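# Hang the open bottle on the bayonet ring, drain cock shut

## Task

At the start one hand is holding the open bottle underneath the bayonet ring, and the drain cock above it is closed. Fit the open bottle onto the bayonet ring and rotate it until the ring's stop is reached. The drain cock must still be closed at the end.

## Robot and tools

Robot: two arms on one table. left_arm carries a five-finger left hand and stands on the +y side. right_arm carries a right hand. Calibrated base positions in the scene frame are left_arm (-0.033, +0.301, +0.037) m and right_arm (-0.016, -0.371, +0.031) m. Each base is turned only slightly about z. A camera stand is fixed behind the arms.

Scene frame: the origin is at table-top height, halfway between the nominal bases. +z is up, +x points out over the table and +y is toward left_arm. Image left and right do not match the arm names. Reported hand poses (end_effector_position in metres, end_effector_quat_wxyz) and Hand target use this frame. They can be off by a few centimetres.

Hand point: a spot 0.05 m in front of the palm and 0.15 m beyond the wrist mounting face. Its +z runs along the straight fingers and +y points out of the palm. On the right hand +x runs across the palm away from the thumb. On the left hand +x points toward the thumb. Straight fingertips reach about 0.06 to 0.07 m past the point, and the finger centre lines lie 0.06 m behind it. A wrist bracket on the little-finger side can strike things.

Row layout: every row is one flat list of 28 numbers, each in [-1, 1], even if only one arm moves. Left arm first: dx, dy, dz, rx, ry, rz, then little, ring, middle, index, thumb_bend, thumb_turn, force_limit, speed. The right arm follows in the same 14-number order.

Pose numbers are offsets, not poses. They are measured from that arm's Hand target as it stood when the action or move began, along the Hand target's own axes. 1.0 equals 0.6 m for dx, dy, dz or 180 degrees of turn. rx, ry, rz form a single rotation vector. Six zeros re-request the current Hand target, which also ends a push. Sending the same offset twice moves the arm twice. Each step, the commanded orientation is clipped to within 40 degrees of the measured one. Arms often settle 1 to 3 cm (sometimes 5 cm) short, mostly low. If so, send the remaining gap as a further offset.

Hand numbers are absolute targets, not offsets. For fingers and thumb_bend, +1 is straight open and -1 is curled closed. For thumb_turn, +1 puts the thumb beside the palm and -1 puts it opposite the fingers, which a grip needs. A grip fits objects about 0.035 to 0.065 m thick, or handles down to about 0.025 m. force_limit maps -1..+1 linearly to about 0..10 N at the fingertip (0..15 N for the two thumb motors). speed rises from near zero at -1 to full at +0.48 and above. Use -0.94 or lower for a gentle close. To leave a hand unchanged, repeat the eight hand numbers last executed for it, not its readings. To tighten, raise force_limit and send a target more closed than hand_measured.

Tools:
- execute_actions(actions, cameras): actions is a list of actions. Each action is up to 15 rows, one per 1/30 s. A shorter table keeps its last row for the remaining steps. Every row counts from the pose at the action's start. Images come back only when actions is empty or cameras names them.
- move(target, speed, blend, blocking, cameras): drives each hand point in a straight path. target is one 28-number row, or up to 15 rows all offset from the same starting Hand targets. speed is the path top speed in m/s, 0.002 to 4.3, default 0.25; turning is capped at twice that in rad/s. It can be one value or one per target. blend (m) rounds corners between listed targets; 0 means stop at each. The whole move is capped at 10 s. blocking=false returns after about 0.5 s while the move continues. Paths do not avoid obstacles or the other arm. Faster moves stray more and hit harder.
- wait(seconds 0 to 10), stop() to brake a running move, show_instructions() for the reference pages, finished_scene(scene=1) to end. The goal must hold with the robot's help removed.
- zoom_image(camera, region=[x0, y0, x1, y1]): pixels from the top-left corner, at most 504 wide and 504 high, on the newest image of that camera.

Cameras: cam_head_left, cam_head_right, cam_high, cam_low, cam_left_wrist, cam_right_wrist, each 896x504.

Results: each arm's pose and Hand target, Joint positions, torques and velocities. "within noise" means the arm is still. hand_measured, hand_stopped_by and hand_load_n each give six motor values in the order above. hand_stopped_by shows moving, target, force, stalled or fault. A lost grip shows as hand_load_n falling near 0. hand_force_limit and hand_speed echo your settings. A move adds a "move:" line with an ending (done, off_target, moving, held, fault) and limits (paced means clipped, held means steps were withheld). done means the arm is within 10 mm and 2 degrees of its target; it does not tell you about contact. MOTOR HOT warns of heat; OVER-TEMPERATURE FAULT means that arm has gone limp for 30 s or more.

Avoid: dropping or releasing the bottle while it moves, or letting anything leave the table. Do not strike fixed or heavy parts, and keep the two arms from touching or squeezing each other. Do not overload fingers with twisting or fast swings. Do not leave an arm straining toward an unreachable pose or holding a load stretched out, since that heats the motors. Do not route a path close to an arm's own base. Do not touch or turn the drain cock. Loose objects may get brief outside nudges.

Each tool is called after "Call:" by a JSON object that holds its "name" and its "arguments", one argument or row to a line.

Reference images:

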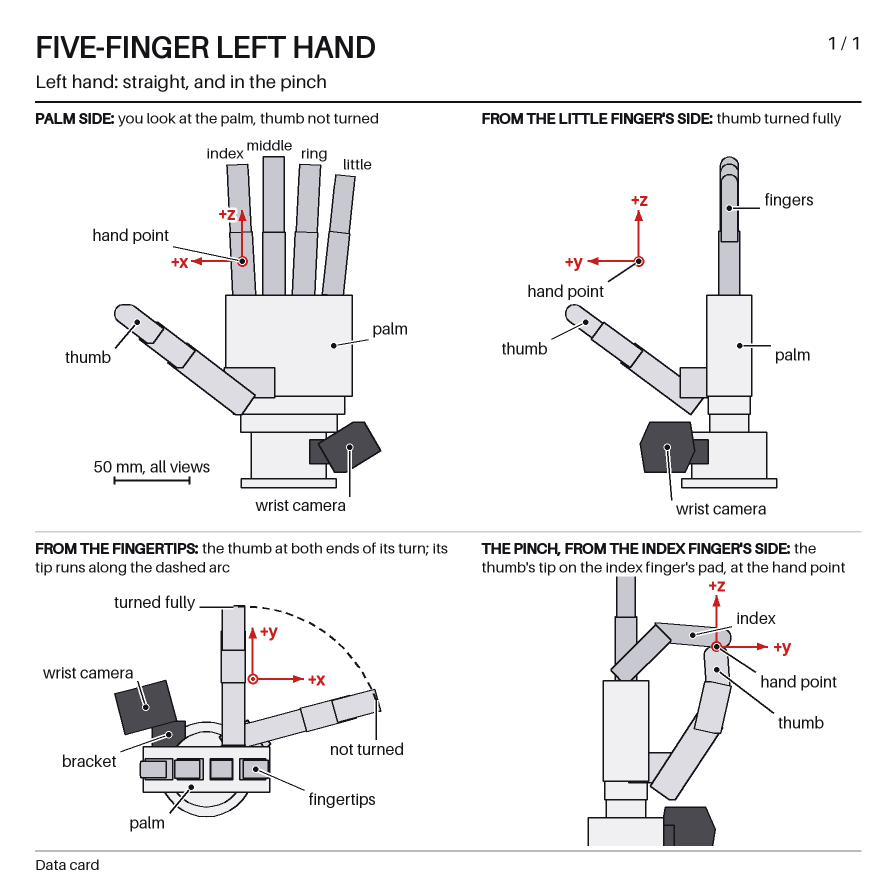

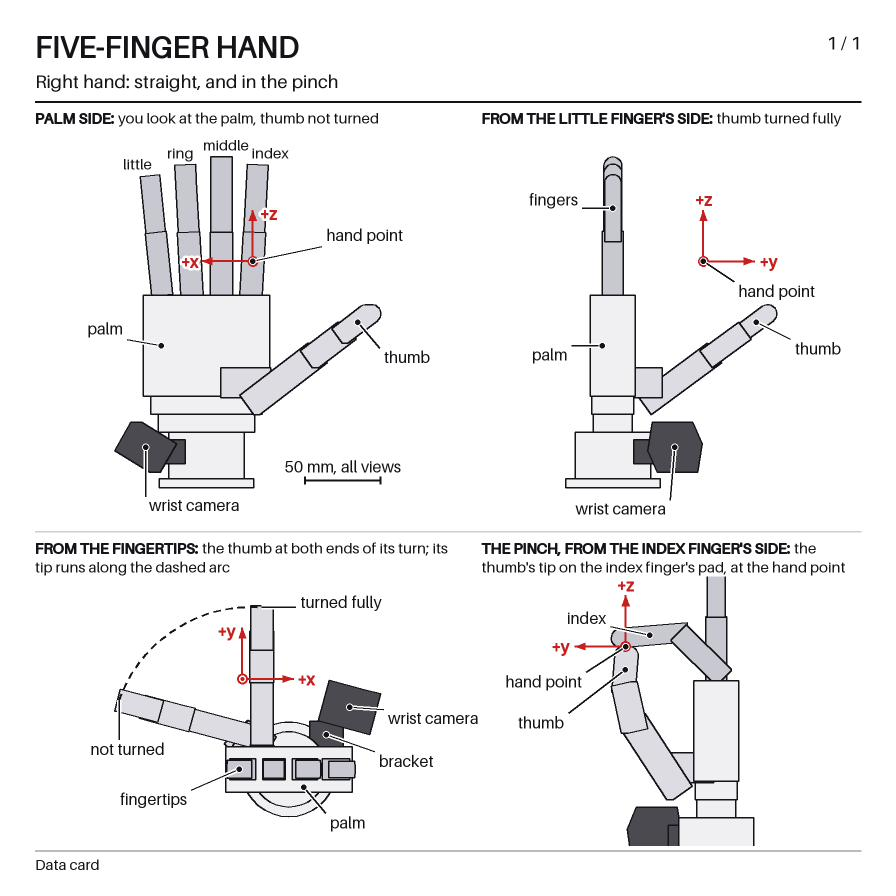

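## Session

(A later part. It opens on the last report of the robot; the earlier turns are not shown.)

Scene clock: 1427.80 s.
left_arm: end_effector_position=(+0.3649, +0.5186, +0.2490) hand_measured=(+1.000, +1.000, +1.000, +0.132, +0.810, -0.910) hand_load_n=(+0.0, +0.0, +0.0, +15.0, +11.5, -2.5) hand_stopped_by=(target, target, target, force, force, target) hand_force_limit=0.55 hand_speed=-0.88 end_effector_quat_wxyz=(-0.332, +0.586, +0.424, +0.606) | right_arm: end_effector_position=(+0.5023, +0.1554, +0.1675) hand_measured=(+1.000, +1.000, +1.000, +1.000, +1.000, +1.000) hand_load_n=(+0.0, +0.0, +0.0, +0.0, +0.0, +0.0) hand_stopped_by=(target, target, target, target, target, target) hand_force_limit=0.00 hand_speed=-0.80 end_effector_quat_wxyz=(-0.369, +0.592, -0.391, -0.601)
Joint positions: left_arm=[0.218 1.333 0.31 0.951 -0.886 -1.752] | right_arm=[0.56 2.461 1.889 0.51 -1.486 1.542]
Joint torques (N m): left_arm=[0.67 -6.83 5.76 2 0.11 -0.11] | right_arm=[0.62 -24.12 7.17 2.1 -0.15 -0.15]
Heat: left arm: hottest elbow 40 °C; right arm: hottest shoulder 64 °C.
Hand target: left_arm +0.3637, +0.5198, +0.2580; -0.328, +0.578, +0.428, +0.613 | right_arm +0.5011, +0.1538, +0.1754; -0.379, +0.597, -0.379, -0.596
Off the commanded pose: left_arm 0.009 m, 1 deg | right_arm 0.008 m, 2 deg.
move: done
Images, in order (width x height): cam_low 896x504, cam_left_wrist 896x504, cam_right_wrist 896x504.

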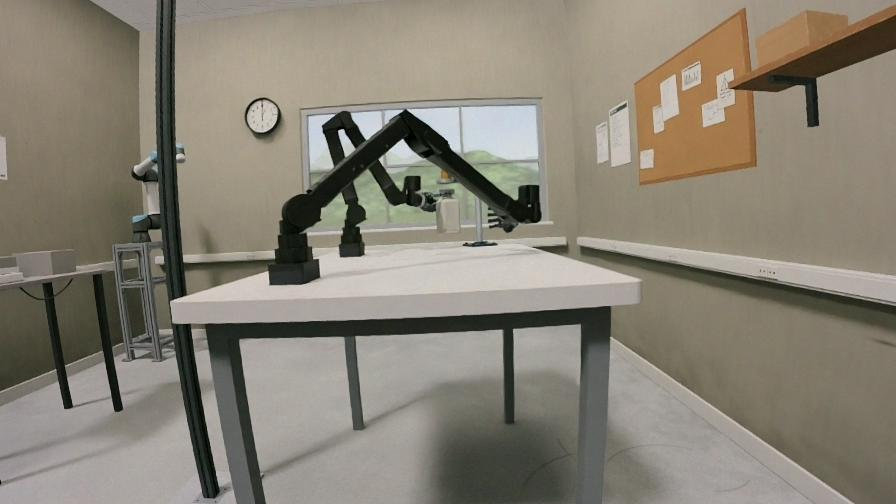

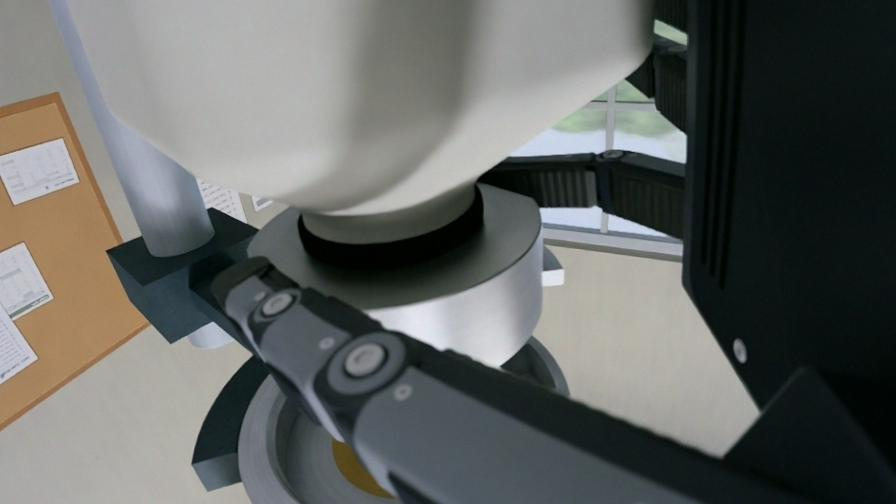

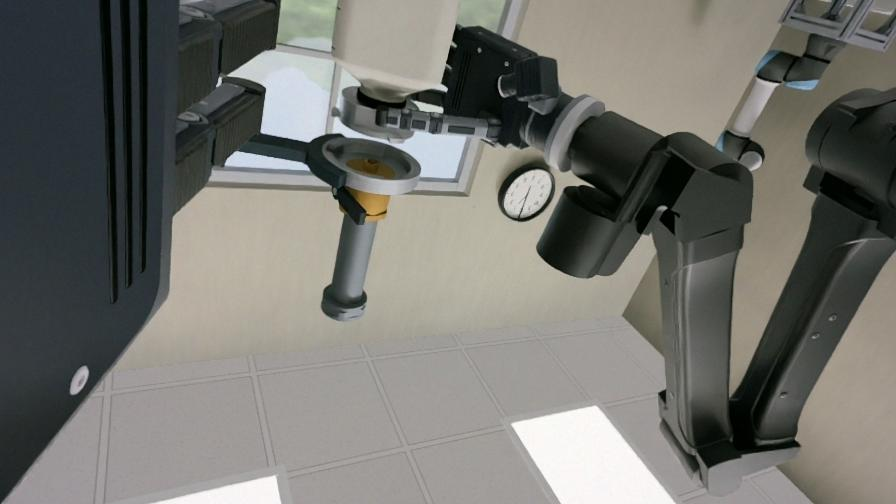

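Call:
{"name": "move", "arguments": {
  "target": [0,0,0,0,0,0,1.0,1.0,1.0,-0.3,0.3,-0.91,0.55,-0.88,0,0,0.24,0,0,0,1,1,1,1,1,1,0.0,-0.80],
  "speed": 0.1,
  "cameras": ["cam_right_wrist","cam_left_wrist","cam_high","cam_head_left"]
}}

Call:
{"name": "zoom_image", "arguments": {
  "camera": "cam_right_wrist",
  "region": [250, 50, 600, 250]
}}

Scene clock: 1437.67 s.
left_arm: end_effector_position=(+0.3649, +0.5186, +0.2489) hand_measured=(+1.000, +1.000, +1.000, +0.132, +0.810, -0.910) hand_load_n=(+0.0, +0.0, +0.0, +14.5, +11.5, -2.5) hand_stopped_by=(target, target, target, force, force, target) hand_force_limit=0.55 hand_speed=-0.88 end_effector_quat_wxyz=(-0.332, +0.586, +0.424, +0.605) | right_arm: end_effector_position=(+0.4355, +0.2767, +0.1774) hand_measured=(+1.000, +1.000, +1.000, +1.000, +1.000, +1.000) hand_load_n=(+0.0, +0.0, +0.0, +0.0, +0.0, +0.0) hand_stopped_by=(target, target, target, target, target, target) hand_force_limit=0.00 hand_speed=-0.80 end_effector_quat_wxyz=(-0.380, +0.598, -0.380, -0.595)
Joint positions: left_arm=[0.218 1.333 0.31 0.95 -0.886 -1.752] | right_arm=[0.741 2.49 1.972 0.506 -1.305 1.558]
Joint torques (N m): left_arm=[0.67 -6.83 5.75 1.99 0.11 -0.11] | right_arm=[0.97 -21.83 11.28 1.03 0.1 -0.05]
Heat: left arm: hottest elbow 40 °C; right arm: hottest shoulder 64 °C.
Hand target: left_arm +0.3637, +0.5198, +0.2579; -0.328, +0.578, +0.428, +0.612 | right_arm +0.4399, +0.2842, +0.1754; -0.379, +0.597, -0.379, -0.596
Off the commanded pose: left_arm 0.009 m, 1 deg | right_arm 0.009 m, 0 deg.
move: done
Images, in order (width x height): cam_head_left 896x504, cam_high 896x504, cam_left_wrist 896x504, cam_right_wrist 896x504.

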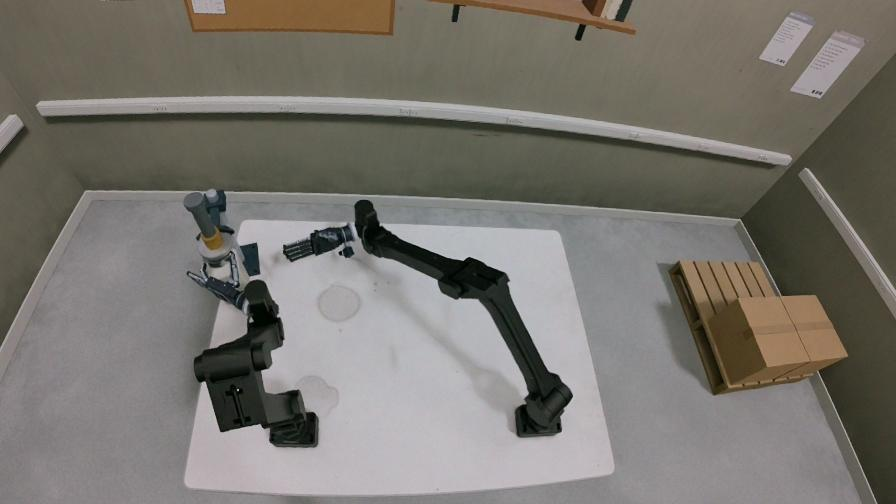

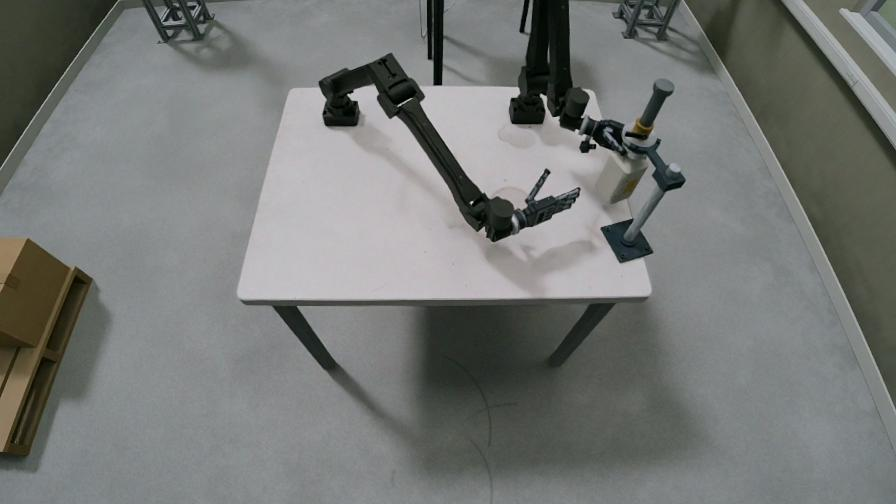

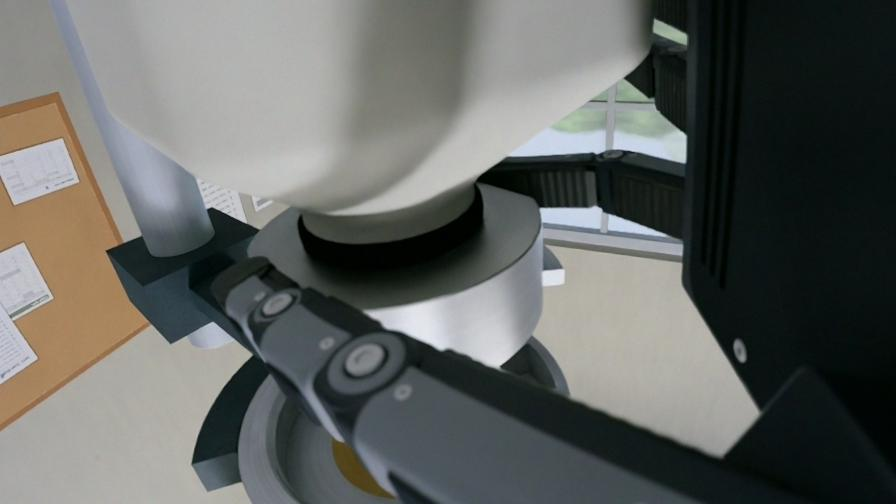

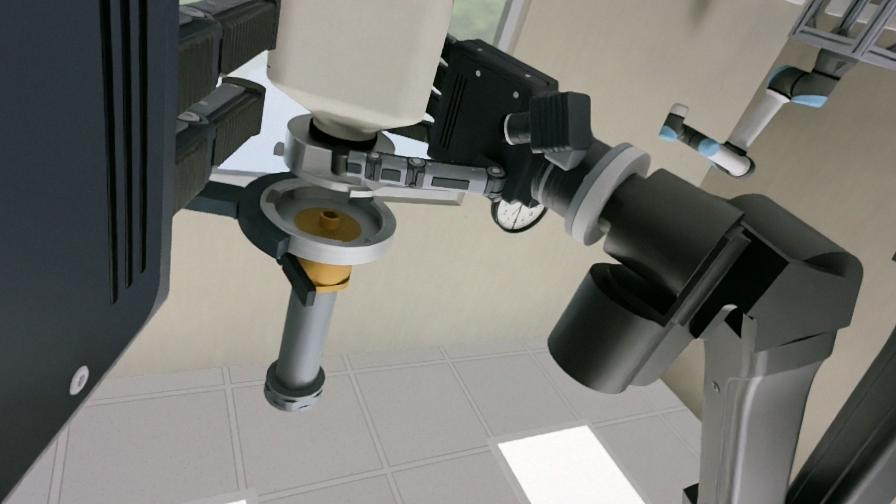

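Scaled by 1.440 from the camera's 896x504 image, which has a finer 1280x720 frame.

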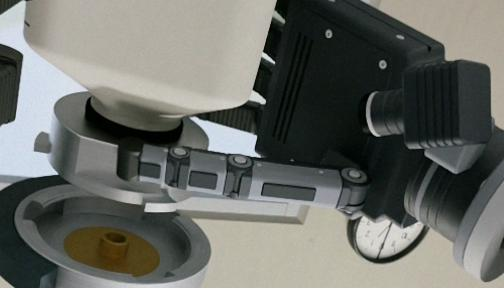

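Call:
{"name": "zoom_image", "arguments": {
  "camera": "cam_right_wrist",
  "region": [230, 100, 430, 280]
}}

Call:
{"name": "zoom_image", "arguments": {
  "camera": "cam_left_wrist",
  "region": [180, 200, 600, 504]
}}

Scaled by 2.520 from the camera's 896x504 image, which has a finer 1280x720 frame.

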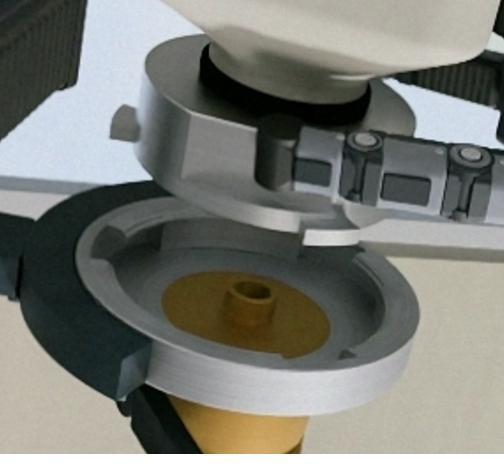

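Scaled by 1.200 from the camera's 896x504 image, which has a finer 1280x720 frame.

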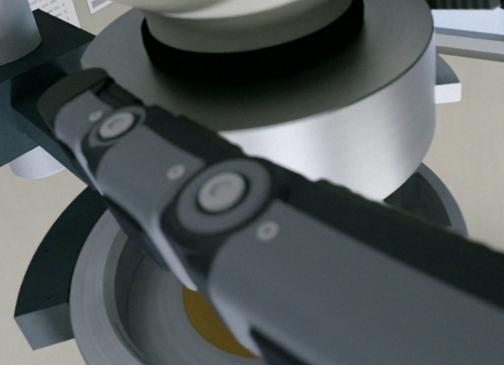

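Call:
{"name": "move", "arguments": {
  "target": [0.0165,0.0024,-0.0006,0,0,0,1.0,1.0,1.0,-0.3,0.3,-0.91,0.55,-0.88,0,0,0,0,0,0,1,1,1,1,1,1,0.0,-0.80],
  "speed": 0.03,
  "cameras": ["cam_right_wrist","cam_left_wrist"]
}}

Call:
{"name": "zoom_image", "arguments": {
  "camera": "cam_right_wrist",
  "region": [230, 120, 410, 270]
}}

Call:
{"name": "zoom_image", "arguments": {
  "camera": "cam_left_wrist",
  "region": [180, 200, 600, 504]
}}

Scene clock: 1461.27 s.
left_arm: end_effector_position=(+0.3625, +0.5180, +0.2541) hand_measured=(+1.000, +1.000, +1.000, +0.132, +0.810, -0.910) hand_load_n=(+0.0, +0.0, +0.0, +14.5, +11.5, -2.5) hand_stopped_by=(target, target, target, force, force, target) hand_force_limit=0.55 hand_speed=-0.88 end_effector_quat_wxyz=(-0.334, +0.590, +0.423, +0.602) | right_arm: end_effector_position=(+0.4357, +0.2769, +0.1781) hand_measured=(+1.000, +1.000, +1.000, +1.000, +1.000, +1.000) hand_load_n=(+0.0, +0.0, -0.5, +0.0, +0.0, +0.0) hand_stopped_by=(target, target, target, target, target, target) hand_force_limit=0.00 hand_speed=-0.80 end_effector_quat_wxyz=(-0.380, +0.598, -0.379, -0.595)
Joint positions: left_arm=[0.218 1.289 0.31 0.896 -0.886 -1.751] | right_arm=[0.741 2.49 1.974 0.506 -1.305 1.558]
Joint torques (N m): left_arm=[0.62 -6.65 6.69 2 0.1 -0.11] | right_arm=[0.79 -21.89 11.07 0.92 0.09 -0.02]
Heat: left arm: hottest elbow 39 °C; right arm: hottest shoulder 63 °C.
Hand target: left_arm +0.3637, +0.5199, +0.2679; -0.328, +0.578, +0.428, +0.613 | right_arm +0.4398, +0.2842, +0.1753; -0.379, +0.597, -0.379, -0.596
Off the commanded pose: left_arm 0.014 m, 2 deg | right_arm 0.009 m, 0 deg.
move: off_target (left_arm)
Images, in order (width x height): cam_left_wrist 896x504, cam_right_wrist 896x504.

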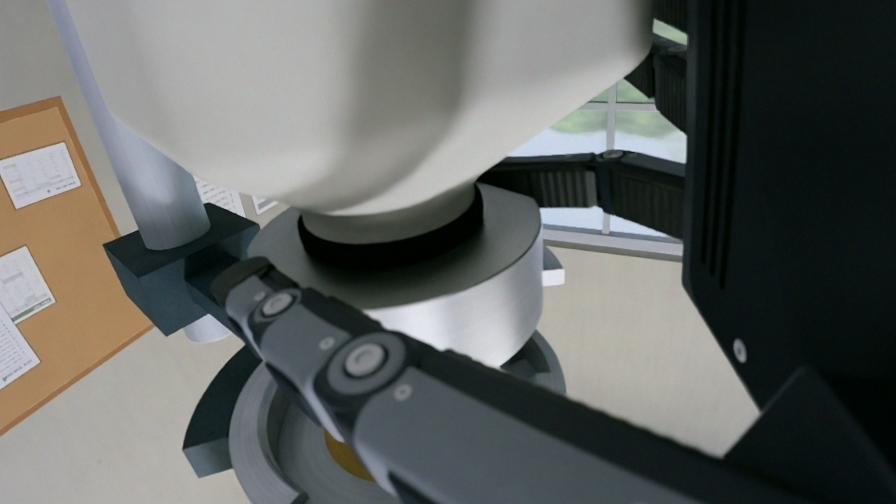

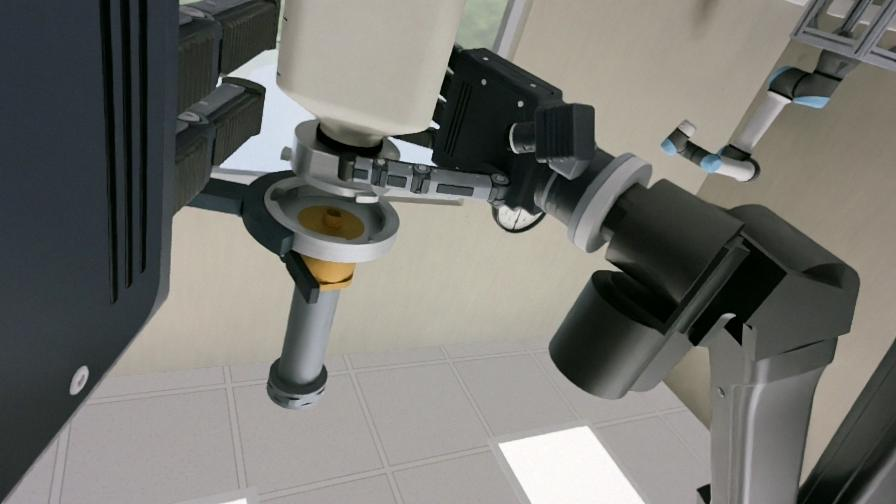

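Scaled by 2.800 from the camera's 896x504 image, which has a finer 1280x720 frame.

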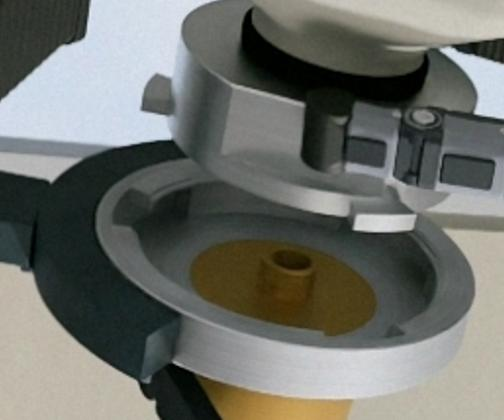

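Scaled by 1.200 from the camera's 896x504 image, which has a finer 1280x720 frame.

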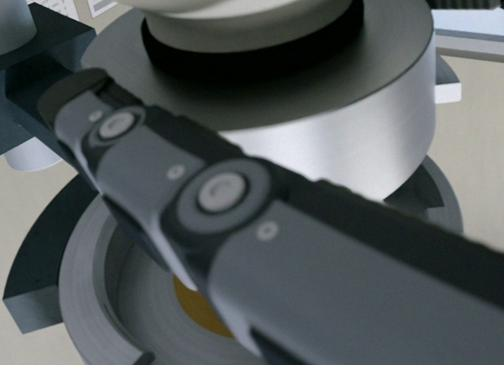

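Call:
{"name": "move", "arguments": {
  "target": [0.0204,0.0104,-0.0006,0,0.0042,0.0048,1.0,1.0,1.0,-0.3,0.3,-0.91,0.55,-0.88,0,0,0,0,0,0,1,1,1,1,1,1,0.0,-0.80],
  "speed": 0.03,
  "cameras": ["cam_right_wrist","cam_left_wrist"]
}}

Call:
{"name": "zoom_image", "arguments": {
  "camera": "cam_right_wrist",
  "region": [230, 120, 410, 270]
}}

Call:
{"name": "zoom_image", "arguments": {
  "camera": "cam_left_wrist",
  "region": [180, 200, 600, 504]
}}

Scene clock: 1498.33 s.
left_arm: end_effector_position=(+0.3607, +0.5174, +0.2583) hand_measured=(+1.000, +1.000, +1.000, +0.132, +0.810, -0.910) hand_load_n=(+0.0, +0.0, +0.0, +14.5, +11.5, -2.5) hand_stopped_by=(target, target, target, force, force, target) hand_force_limit=0.55 hand_speed=-0.88 end_effector_quat_wxyz=(-0.343, +0.595, +0.415, +0.597) | right_arm: end_effector_position=(+0.4357, +0.2769, +0.1781) hand_measured=(+1.000, +1.000, +1.000, +1.000, +1.000, +1.000) hand_load_n=(+0.0, +0.0, +0.0, +0.0, +0.0, +0.0) hand_stopped_by=(target, target, target, target, target, target) hand_force_limit=0.00 hand_speed=-0.80 end_effector_quat_wxyz=(-0.380, +0.598, -0.379, -0.595)
Joint positions: left_arm=[0.218 1.257 0.31 0.865 -0.889 -1.723] | right_arm=[0.741 2.49 1.974 0.506 -1.305 1.558]
Joint torques (N m): left_arm=[-0.03 -6.42 8.14 1.99 -0.17 -0.1] | right_arm=[0.5 -22.01 11.1 1.06 0.11 -0.02]
Heat: left arm: hottest elbow 40 °C; right arm: hottest shoulder 62 °C.
Hand target: left_arm +0.3677, +0.5181, +0.2809; -0.335, +0.577, +0.421, +0.614 | right_arm +0.4398, +0.2842, +0.1753; -0.379, +0.597, -0.379, -0.596
Off the commanded pose: left_arm 0.024 m, 3 deg | right_arm 0.009 m, 0 deg.
move: off_target (left_arm)
Images, in order (width x height): cam_left_wrist 896x504, cam_right_wrist 896x504.

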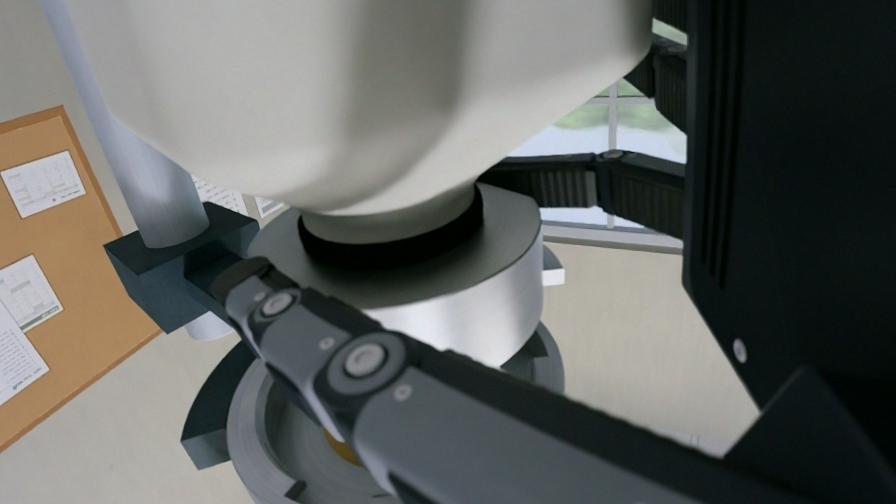

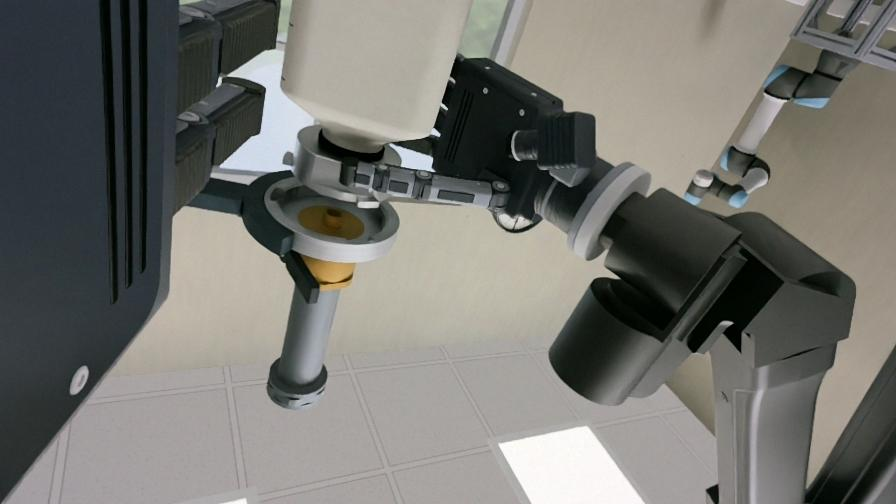

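Scaled by 2.800 from the camera's 896x504 image, which has a finer 1280x720 frame.

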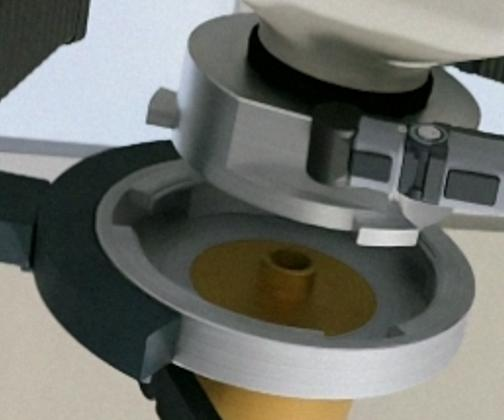

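Scaled by 1.200 from the camera's 896x504 image, which has a finer 1280x720 frame.

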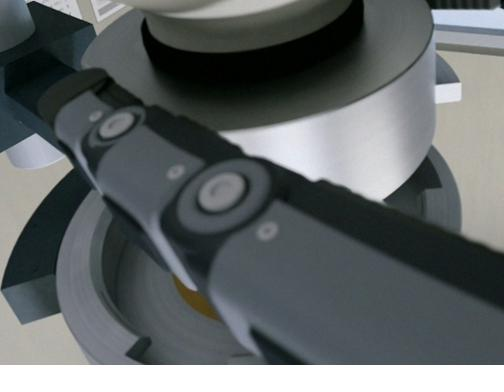

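Call:
{"name": "move", "arguments": {
  "target": [0,0,0,0,0,0,1.0,1.0,1.0,-0.3,0.3,-0.91,0.55,-0.88,0,0,0,0,0,0,1,1,1,1,1,1,0.0,-0.80],
  "speed": 0.03,
  "cameras": []
}}

Scene clock: 1505.07 s.
left_arm: end_effector_position=(+0.3607, +0.5174, +0.2583) hand_measured=(+1.000, +1.000, +1.000, +0.132, +0.810, -0.910) hand_load_n=(+0.0, +0.0, +0.0, +14.5, +11.5, -2.5) hand_stopped_by=(target, target, target, force, force, target) hand_force_limit=0.55 hand_speed=-0.88 end_effector_quat_wxyz=(-0.343, +0.595, +0.415, +0.597) | right_arm: end_effector_position=(+0.4357, +0.2769, +0.1781) hand_measured=(+1.000, +1.000, +1.000, +1.000, +1.000, +1.000) hand_load_n=(+0.0, +0.5, +0.0, +0.0, +0.0, +0.0) hand_stopped_by=(target, target, target, target, target, target) hand_force_limit=0.00 hand_speed=-0.80 end_effector_quat_wxyz=(-0.380, +0.598, -0.379, -0.595)
Joint positions: left_arm=[0.218 1.257 0.31 0.865 -0.889 -1.722] | right_arm=[0.741 2.49 1.974 0.506 -1.305 1.558]
Joint torques (N m): left_arm=[-0.03 -6.42 8.13 2 -0.17 -0.1] | right_arm=[0.73 -21.71 11.08 0.96 0.09 -0.02]
Heat: left arm: hottest elbow 40 °C; right arm: hottest shoulder 62 °C.
Hand target: left_arm +0.3677, +0.5181, +0.2809; -0.335, +0.577, +0.421, +0.614 | right_arm +0.4398, +0.2842, +0.1753; -0.379, +0.597, -0.379, -0.596
Off the commanded pose: left_arm 0.024 m, 3 deg | right_arm 0.009 m, 0 deg.
move: off_target (left_arm)
No camera images: "cameras" was empty.

Call:
{"name": "move", "arguments": {
  "target": [0.0094,0.0058,0.0019,0,0,0,1.0,1.0,1.0,-0.3,0.3,-0.91,0.55,-0.88,0,0,0,0,0,0,1,1,1,1,1,1,0.0,-0.80],
  "speed": 0.02,
  "cameras": []
}}

Scene clock: 1510.73 s.
left_arm: end_effector_position=(+0.3595, +0.5175, +0.2577) hand_measured=(+1.000, +1.000, +1.000, +0.132, +0.810, -0.910) hand_load_n=(+0.0, +0.0, +0.0, +14.5, +11.5, -2.5) hand_stopped_by=(target, target, target, force, force, target) hand_force_limit=0.55 hand_speed=-0.88 end_effector_quat_wxyz=(-0.346, +0.599, +0.414, +0.592) | right_arm: end_effector_position=(+0.4357, +0.2769, +0.1781) hand_measured=(+1.000, +1.000, +1.000, +1.000, +1.000, +1.000) hand_load_n=(+0.0, +0.0, +0.0, +0.0, +0.0, +0.0) hand_stopped_by=(target, target, target, target, target, target) hand_force_limit=0.00 hand_speed=-0.80 end_effector_quat_wxyz=(-0.380, +0.598, -0.379, -0.595)
Joint positions: left_arm=[0.218 1.241 0.31 0.836 -0.892 -1.722] | right_arm=[0.741 2.49 1.974 0.506 -1.305 1.558]
Joint torques (N m): left_arm=[-0.26 -6.42 9.1 2.07 -0.19 -0.11] | right_arm=[0.73 -21.77 11.12 0.91 0.11 -0.03]
Heat: left arm: hottest elbow 41 °C; right arm: hottest shoulder 62 °C.
Hand target: left_arm +0.3707, +0.5180, +0.2869; -0.335, +0.578, +0.421, +0.614 | right_arm +0.4398, +0.2842, +0.1753; -0.379, +0.597, -0.379, -0.596
Off the commanded pose: left_arm 0.031 m, 4 deg | right_arm 0.009 m, 0 deg.
move: off_target (left_arm)
No camera images: "cameras" was empty.

Call:
{"name": "move", "arguments": {
  "target": [0.0082,0.0012,-0.0002,0,0,0,1.0,1.0,1.0,-0.3,0.3,-0.91,0.55,-0.88,0,0,0,0,0,0,1,1,1,1,1,1,0.0,-0.80],
  "speed": 0.02,
  "cameras": []
}}

Scene clock: 1515.83 s.
left_arm: end_effector_position=(+0.3580, +0.5172, +0.2600) hand_measured=(+1.000, +1.000, +1.000, +0.132, +0.810, -0.910) hand_load_n=(+0.0, +0.0, +0.0, +14.5, +11.5, -2.5) hand_stopped_by=(target, target, target, force, force, target) hand_force_limit=0.55 hand_speed=-0.88 end_effector_quat_wxyz=(-0.347, +0.600, +0.414, +0.590) | right_arm: end_effector_position=(+0.4357, +0.2769, +0.1781) hand_measured=(+1.000, +1.000, +1.000, +1.000, +1.000, +1.000) hand_load_n=(+0.0, +0.0, +0.0, +0.0, +0.0, +0.0) hand_stopped_by=(target, target, target, target, target, target) hand_force_limit=0.00 hand_speed=-0.80 end_effector_quat_wxyz=(-0.380, +0.598, -0.379, -0.595)
Joint positions: left_arm=[0.218 1.221 0.31 0.81 -0.892 -1.722] | right_arm=[0.741 2.49 1.974 0.506 -1.305 1.558]
Joint torques (N m): left_arm=[-0.26 -6.24 9.61 1.92 -0.2 -0.11] | right_arm=[1.08 -21.95 10.97 1.01 0.11 -0.03]
Heat: left arm: hottest elbow 41 °C; right arm: hottest shoulder 62 °C.
Hand target: left_arm +0.3707, +0.5180, +0.2920; -0.335, +0.577, +0.421, +0.614 | right_arm +0.4398, +0.2842, +0.1753; -0.379, +0.597, -0.379, -0.596
Off the commanded pose: left_arm 0.034 m, 4 deg | right_arm 0.009 m, 0 deg.
move: off_target (left_arm)
No camera images: "cameras" was empty.

Call:
{"name": "move", "arguments": {
  "target": [0.0121,0.0107,0.0040,0,0,0,1.0,1.0,1.0,-0.3,0.3,-0.91,0.55,-0.88,0,0,0,0,0,0,1,1,1,1,1,1,0.0,-0.80],
  "speed": 0.02,
  "cameras": ["cam_right_wrist"]
}}

Call:
{"name": "zoom_image", "arguments": {
  "camera": "cam_right_wrist",
  "region": [230, 120, 410, 270]
}}

Scene clock: 1522.53 s.
left_arm: end_effector_position=(+0.3630, +0.5172, +0.2655) hand_measured=(+1.000, +1.000, +1.000, +0.132, +0.810, -0.910) hand_load_n=(+0.0, +0.0, +0.0, +14.5, +11.5, -2.5) hand_stopped_by=(target, target, target, force, force, target) hand_force_limit=0.55 hand_speed=-0.88 end_effector_quat_wxyz=(-0.348, +0.601, +0.414, +0.589) | right_arm: end_effector_position=(+0.4357, +0.2769, +0.1781) hand_measured=(+1.000, +1.000, +1.000, +1.000, +1.000, +1.000) hand_load_n=(+0.0, +0.0, +0.0, +0.0, +0.0, -0.5) hand_stopped_by=(target, target, target, target, target, target) hand_force_limit=0.00 hand_speed=-0.80 end_effector_quat_wxyz=(-0.380, +0.598, -0.379, -0.595)
Joint positions: left_arm=[0.214 1.21 0.329 0.776 -0.897 -1.722] | right_arm=[0.741 2.49 1.974 0.506 -1.305 1.558]
Joint torques (N m): left_arm=[-0.26 -6.24 10.1 2 -0.2 -0.11] | right_arm=[0.91 -21.95 11 0.95 0.1 -0.04]
Heat: left arm: hottest elbow 42 °C; right arm: hottest shoulder 62 °C.
Hand target: left_arm +0.3768, +0.5181, +0.2999; -0.335, +0.577, +0.421, +0.614 | right_arm +0.4398, +0.2842, +0.1753; -0.379, +0.597, -0.379, -0.596
Off the commanded pose: left_arm 0.037 m, 4 deg | right_arm 0.009 m, 0 deg.
move: off_target (left_arm)
Images, in order (width x height): cam_right_wrist 896x504.

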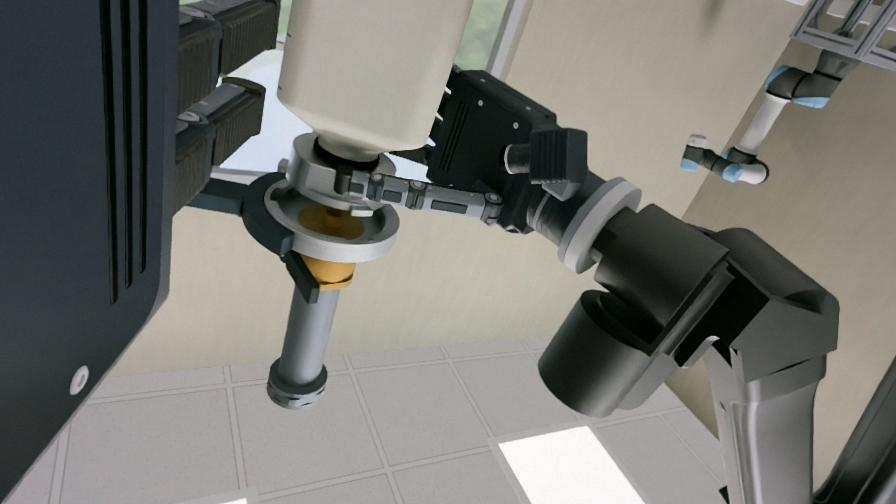

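Scaled by 2.800 from the camera's 896x504 image, which has a finer 1280x720 frame.

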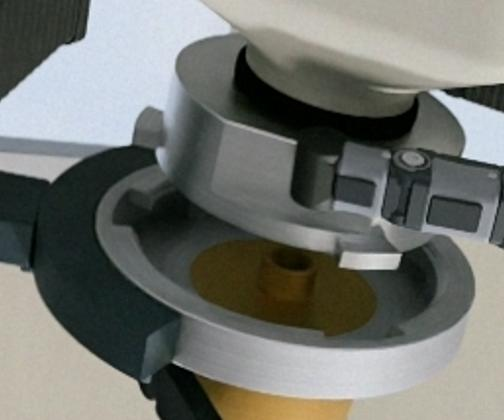

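Call:
{"name": "move", "arguments": {
  "target": [0.0058,0.0076,0.0031,0,0.0090,-0.0116,1.0,1.0,1.0,-0.3,0.3,-0.91,0.55,-0.88,0,0,0,0,0,0,1,1,1,1,1,1,0.0,-0.80],
  "speed": 0.02,
  "cameras": ["cam_right_wrist","cam_left_wrist"]
}}

Call:
{"name": "zoom_image", "arguments": {
  "camera": "cam_right_wrist",
  "region": [230, 120, 410, 270]
}}

Call:
{"name": "zoom_image", "arguments": {
  "camera": "cam_left_wrist",
  "region": [180, 200, 600, 504]
}}

Scene clock: 1534.57 s.
left_arm: end_effector_position=(+0.3652, +0.5166, +0.2727) hand_measured=(+1.000, +1.000, +1.000, +0.132, +0.810, -0.910) hand_load_n=(+0.0, +0.0, +0.0, +14.5, +11.5, -2.5) hand_stopped_by=(target, target, target, force, force, target) hand_force_limit=0.55 hand_speed=-0.88 end_effector_quat_wxyz=(-0.345, +0.589, +0.418, +0.600) | right_arm: end_effector_position=(+0.4357, +0.2769, +0.1781) hand_measured=(+1.000, +1.000, +1.000, +1.000, +1.000, +1.000) hand_load_n=(+0.0, -0.5, +0.0, +0.0, +0.0, +0.0) hand_stopped_by=(target, target, target, target, target, target) hand_force_limit=0.00 hand_speed=-0.80 end_effector_quat_wxyz=(-0.380, +0.598, -0.379, -0.595)
Joint positions: left_arm=[0.207 1.226 0.335 0.821 -0.908 -1.722] | right_arm=[0.741 2.49 1.974 0.506 -1.305 1.558]
Joint torques (N m): left_arm=[-0.32 -4.31 10.09 3.49 -0.17 -0.13] | right_arm=[0.91 -22.18 11.12 0.95 0.11 -0.04]
Heat: left arm: hottest elbow 46 °C; right arm: hottest shoulder 62 °C.
Hand target: left_arm +0.3812, +0.5180, +0.3038; -0.330, +0.561, +0.427, +0.628 | right_arm +0.4398, +0.2842, +0.1753; -0.379, +0.597, -0.379, -0.596
Off the commanded pose: left_arm 0.035 m, 5 deg | right_arm 0.009 m, 0 deg.
move: off_target (left_arm)
Images, in order (width x height): cam_left_wrist 896x504, cam_right_wrist 896x504.

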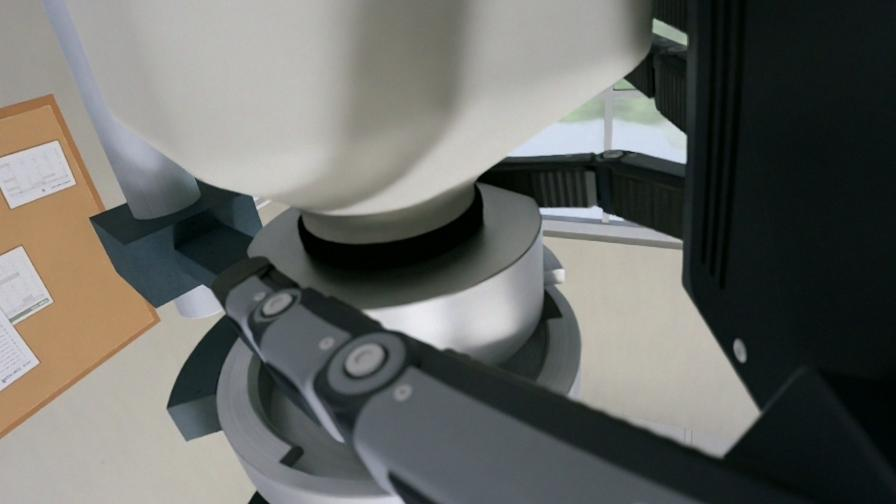

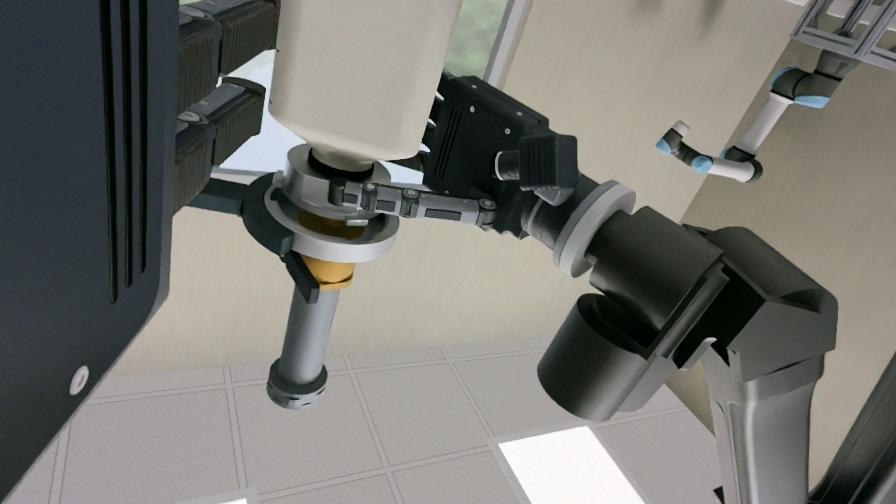

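Scaled by 2.800 from the camera's 896x504 image, which has a finer 1280x720 frame.

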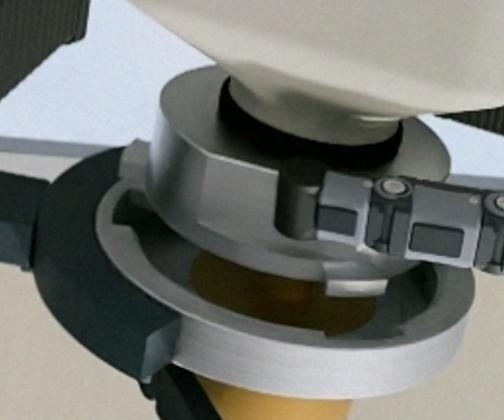

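Scaled by 1.200 from the camera's 896x504 image, which has a finer 1280x720 frame.

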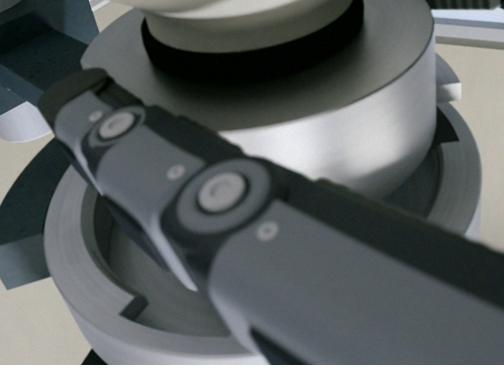

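Call:
{"name": "wait", "arguments": {
  "seconds": 0,
  "cameras": ["cam_left_wrist","cam_right_wrist"]
}}

Call:
{"name": "zoom_image", "arguments": {
  "camera": "cam_right_wrist",
  "region": [230, 120, 410, 270]
}}

Call:
{"name": "zoom_image", "arguments": {
  "camera": "cam_left_wrist",
  "region": [180, 200, 600, 504]
}}

Scene clock: 1551.93 s.
left_arm: end_effector_position=(+0.3652, +0.5166, +0.2727) hand_measured=(+1.000, +1.000, +1.000, +0.132, +0.810, -0.910) hand_load_n=(+0.0, +0.0, +0.0, +14.5, +11.5, -2.5) hand_stopped_by=(target, target, target, force, force, target) hand_force_limit=0.55 hand_speed=-0.88 end_effector_quat_wxyz=(-0.345, +0.589, +0.418, +0.600) | right_arm: end_effector_position=(+0.4357, +0.2769, +0.1781) hand_measured=(+1.000, +1.000, +1.000, +1.000, +1.000, +1.000) hand_load_n=(+0.0, +0.0, +0.0, +0.0, +0.0, -0.5) hand_stopped_by=(target, target, target, target, target, target) hand_force_limit=0.00 hand_speed=-0.80 end_effector_quat_wxyz=(-0.380, +0.598, -0.379, -0.595)
Joint positions: left_arm=[0.207 1.226 0.335 0.821 -0.908 -1.722] | right_arm=[0.741 2.49 1.974 0.506 -1.305 1.558]
Joint torques (N m): left_arm=[-0.26 -4.37 10.09 3.49 -0.17 -0.13] | right_arm=[0.79 -21.77 11.04 0.95 0.09 -0.04]
Heat: left arm: hottest elbow 50 °C; right arm: hottest shoulder 62 °C.
Hand target: left_arm +0.3812, +0.5180, +0.3038; -0.330, +0.561, +0.427, +0.628 | right_arm +0.4398, +0.2842, +0.1753; -0.379, +0.597, -0.379, -0.596
Off the commanded pose: left_arm 0.035 m, 5 deg | right_arm 0.009 m, 0 deg.
Images, in order (width x height): cam_left_wrist 896x504, cam_right_wrist 896x504.

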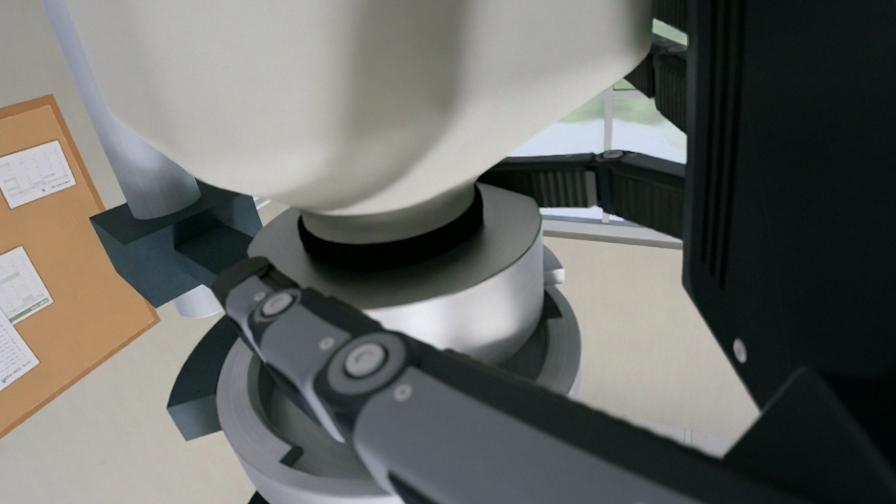

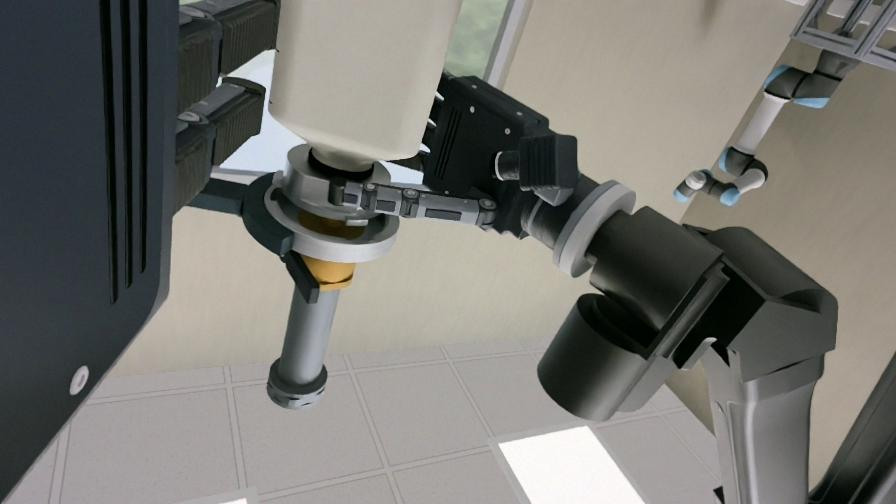

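Scaled by 2.800 from the camera's 896x504 image, which has a finer 1280x720 frame.

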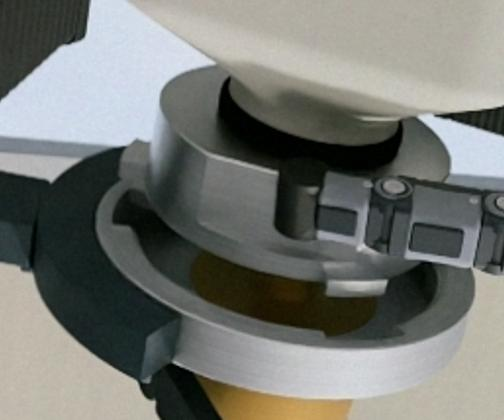

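Scaled by 1.200 from the camera's 896x504 image, which has a finer 1280x720 frame.

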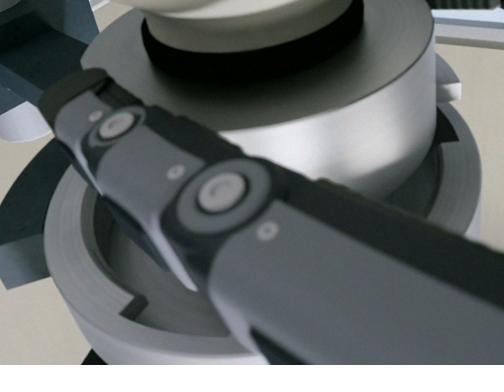

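Call:
{"name": "zoom_image", "arguments": {
  "camera": "cam_right_wrist",
  "region": [300, 190, 400, 265]
}}

Call:
{"name": "zoom_image", "arguments": {
  "camera": "cam_right_wrist",
  "region": [240, 150, 340, 225]
}}

Scaled by 5.040 from the camera's 896x504 image, which has a finer 1280x720 frame.

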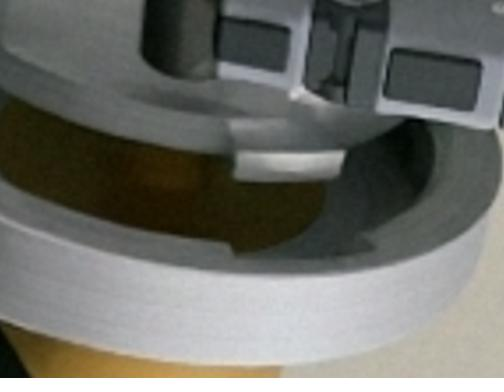

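Scaled by 5.040 from the camera's 896x504 image, which has a finer 1280x720 frame.

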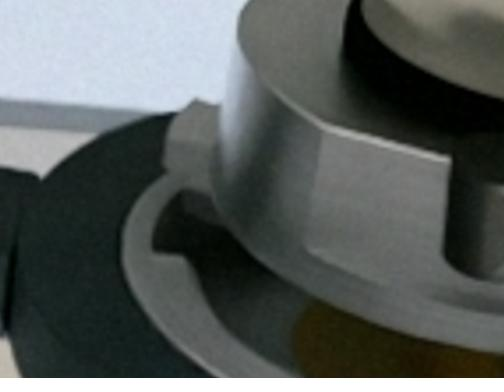

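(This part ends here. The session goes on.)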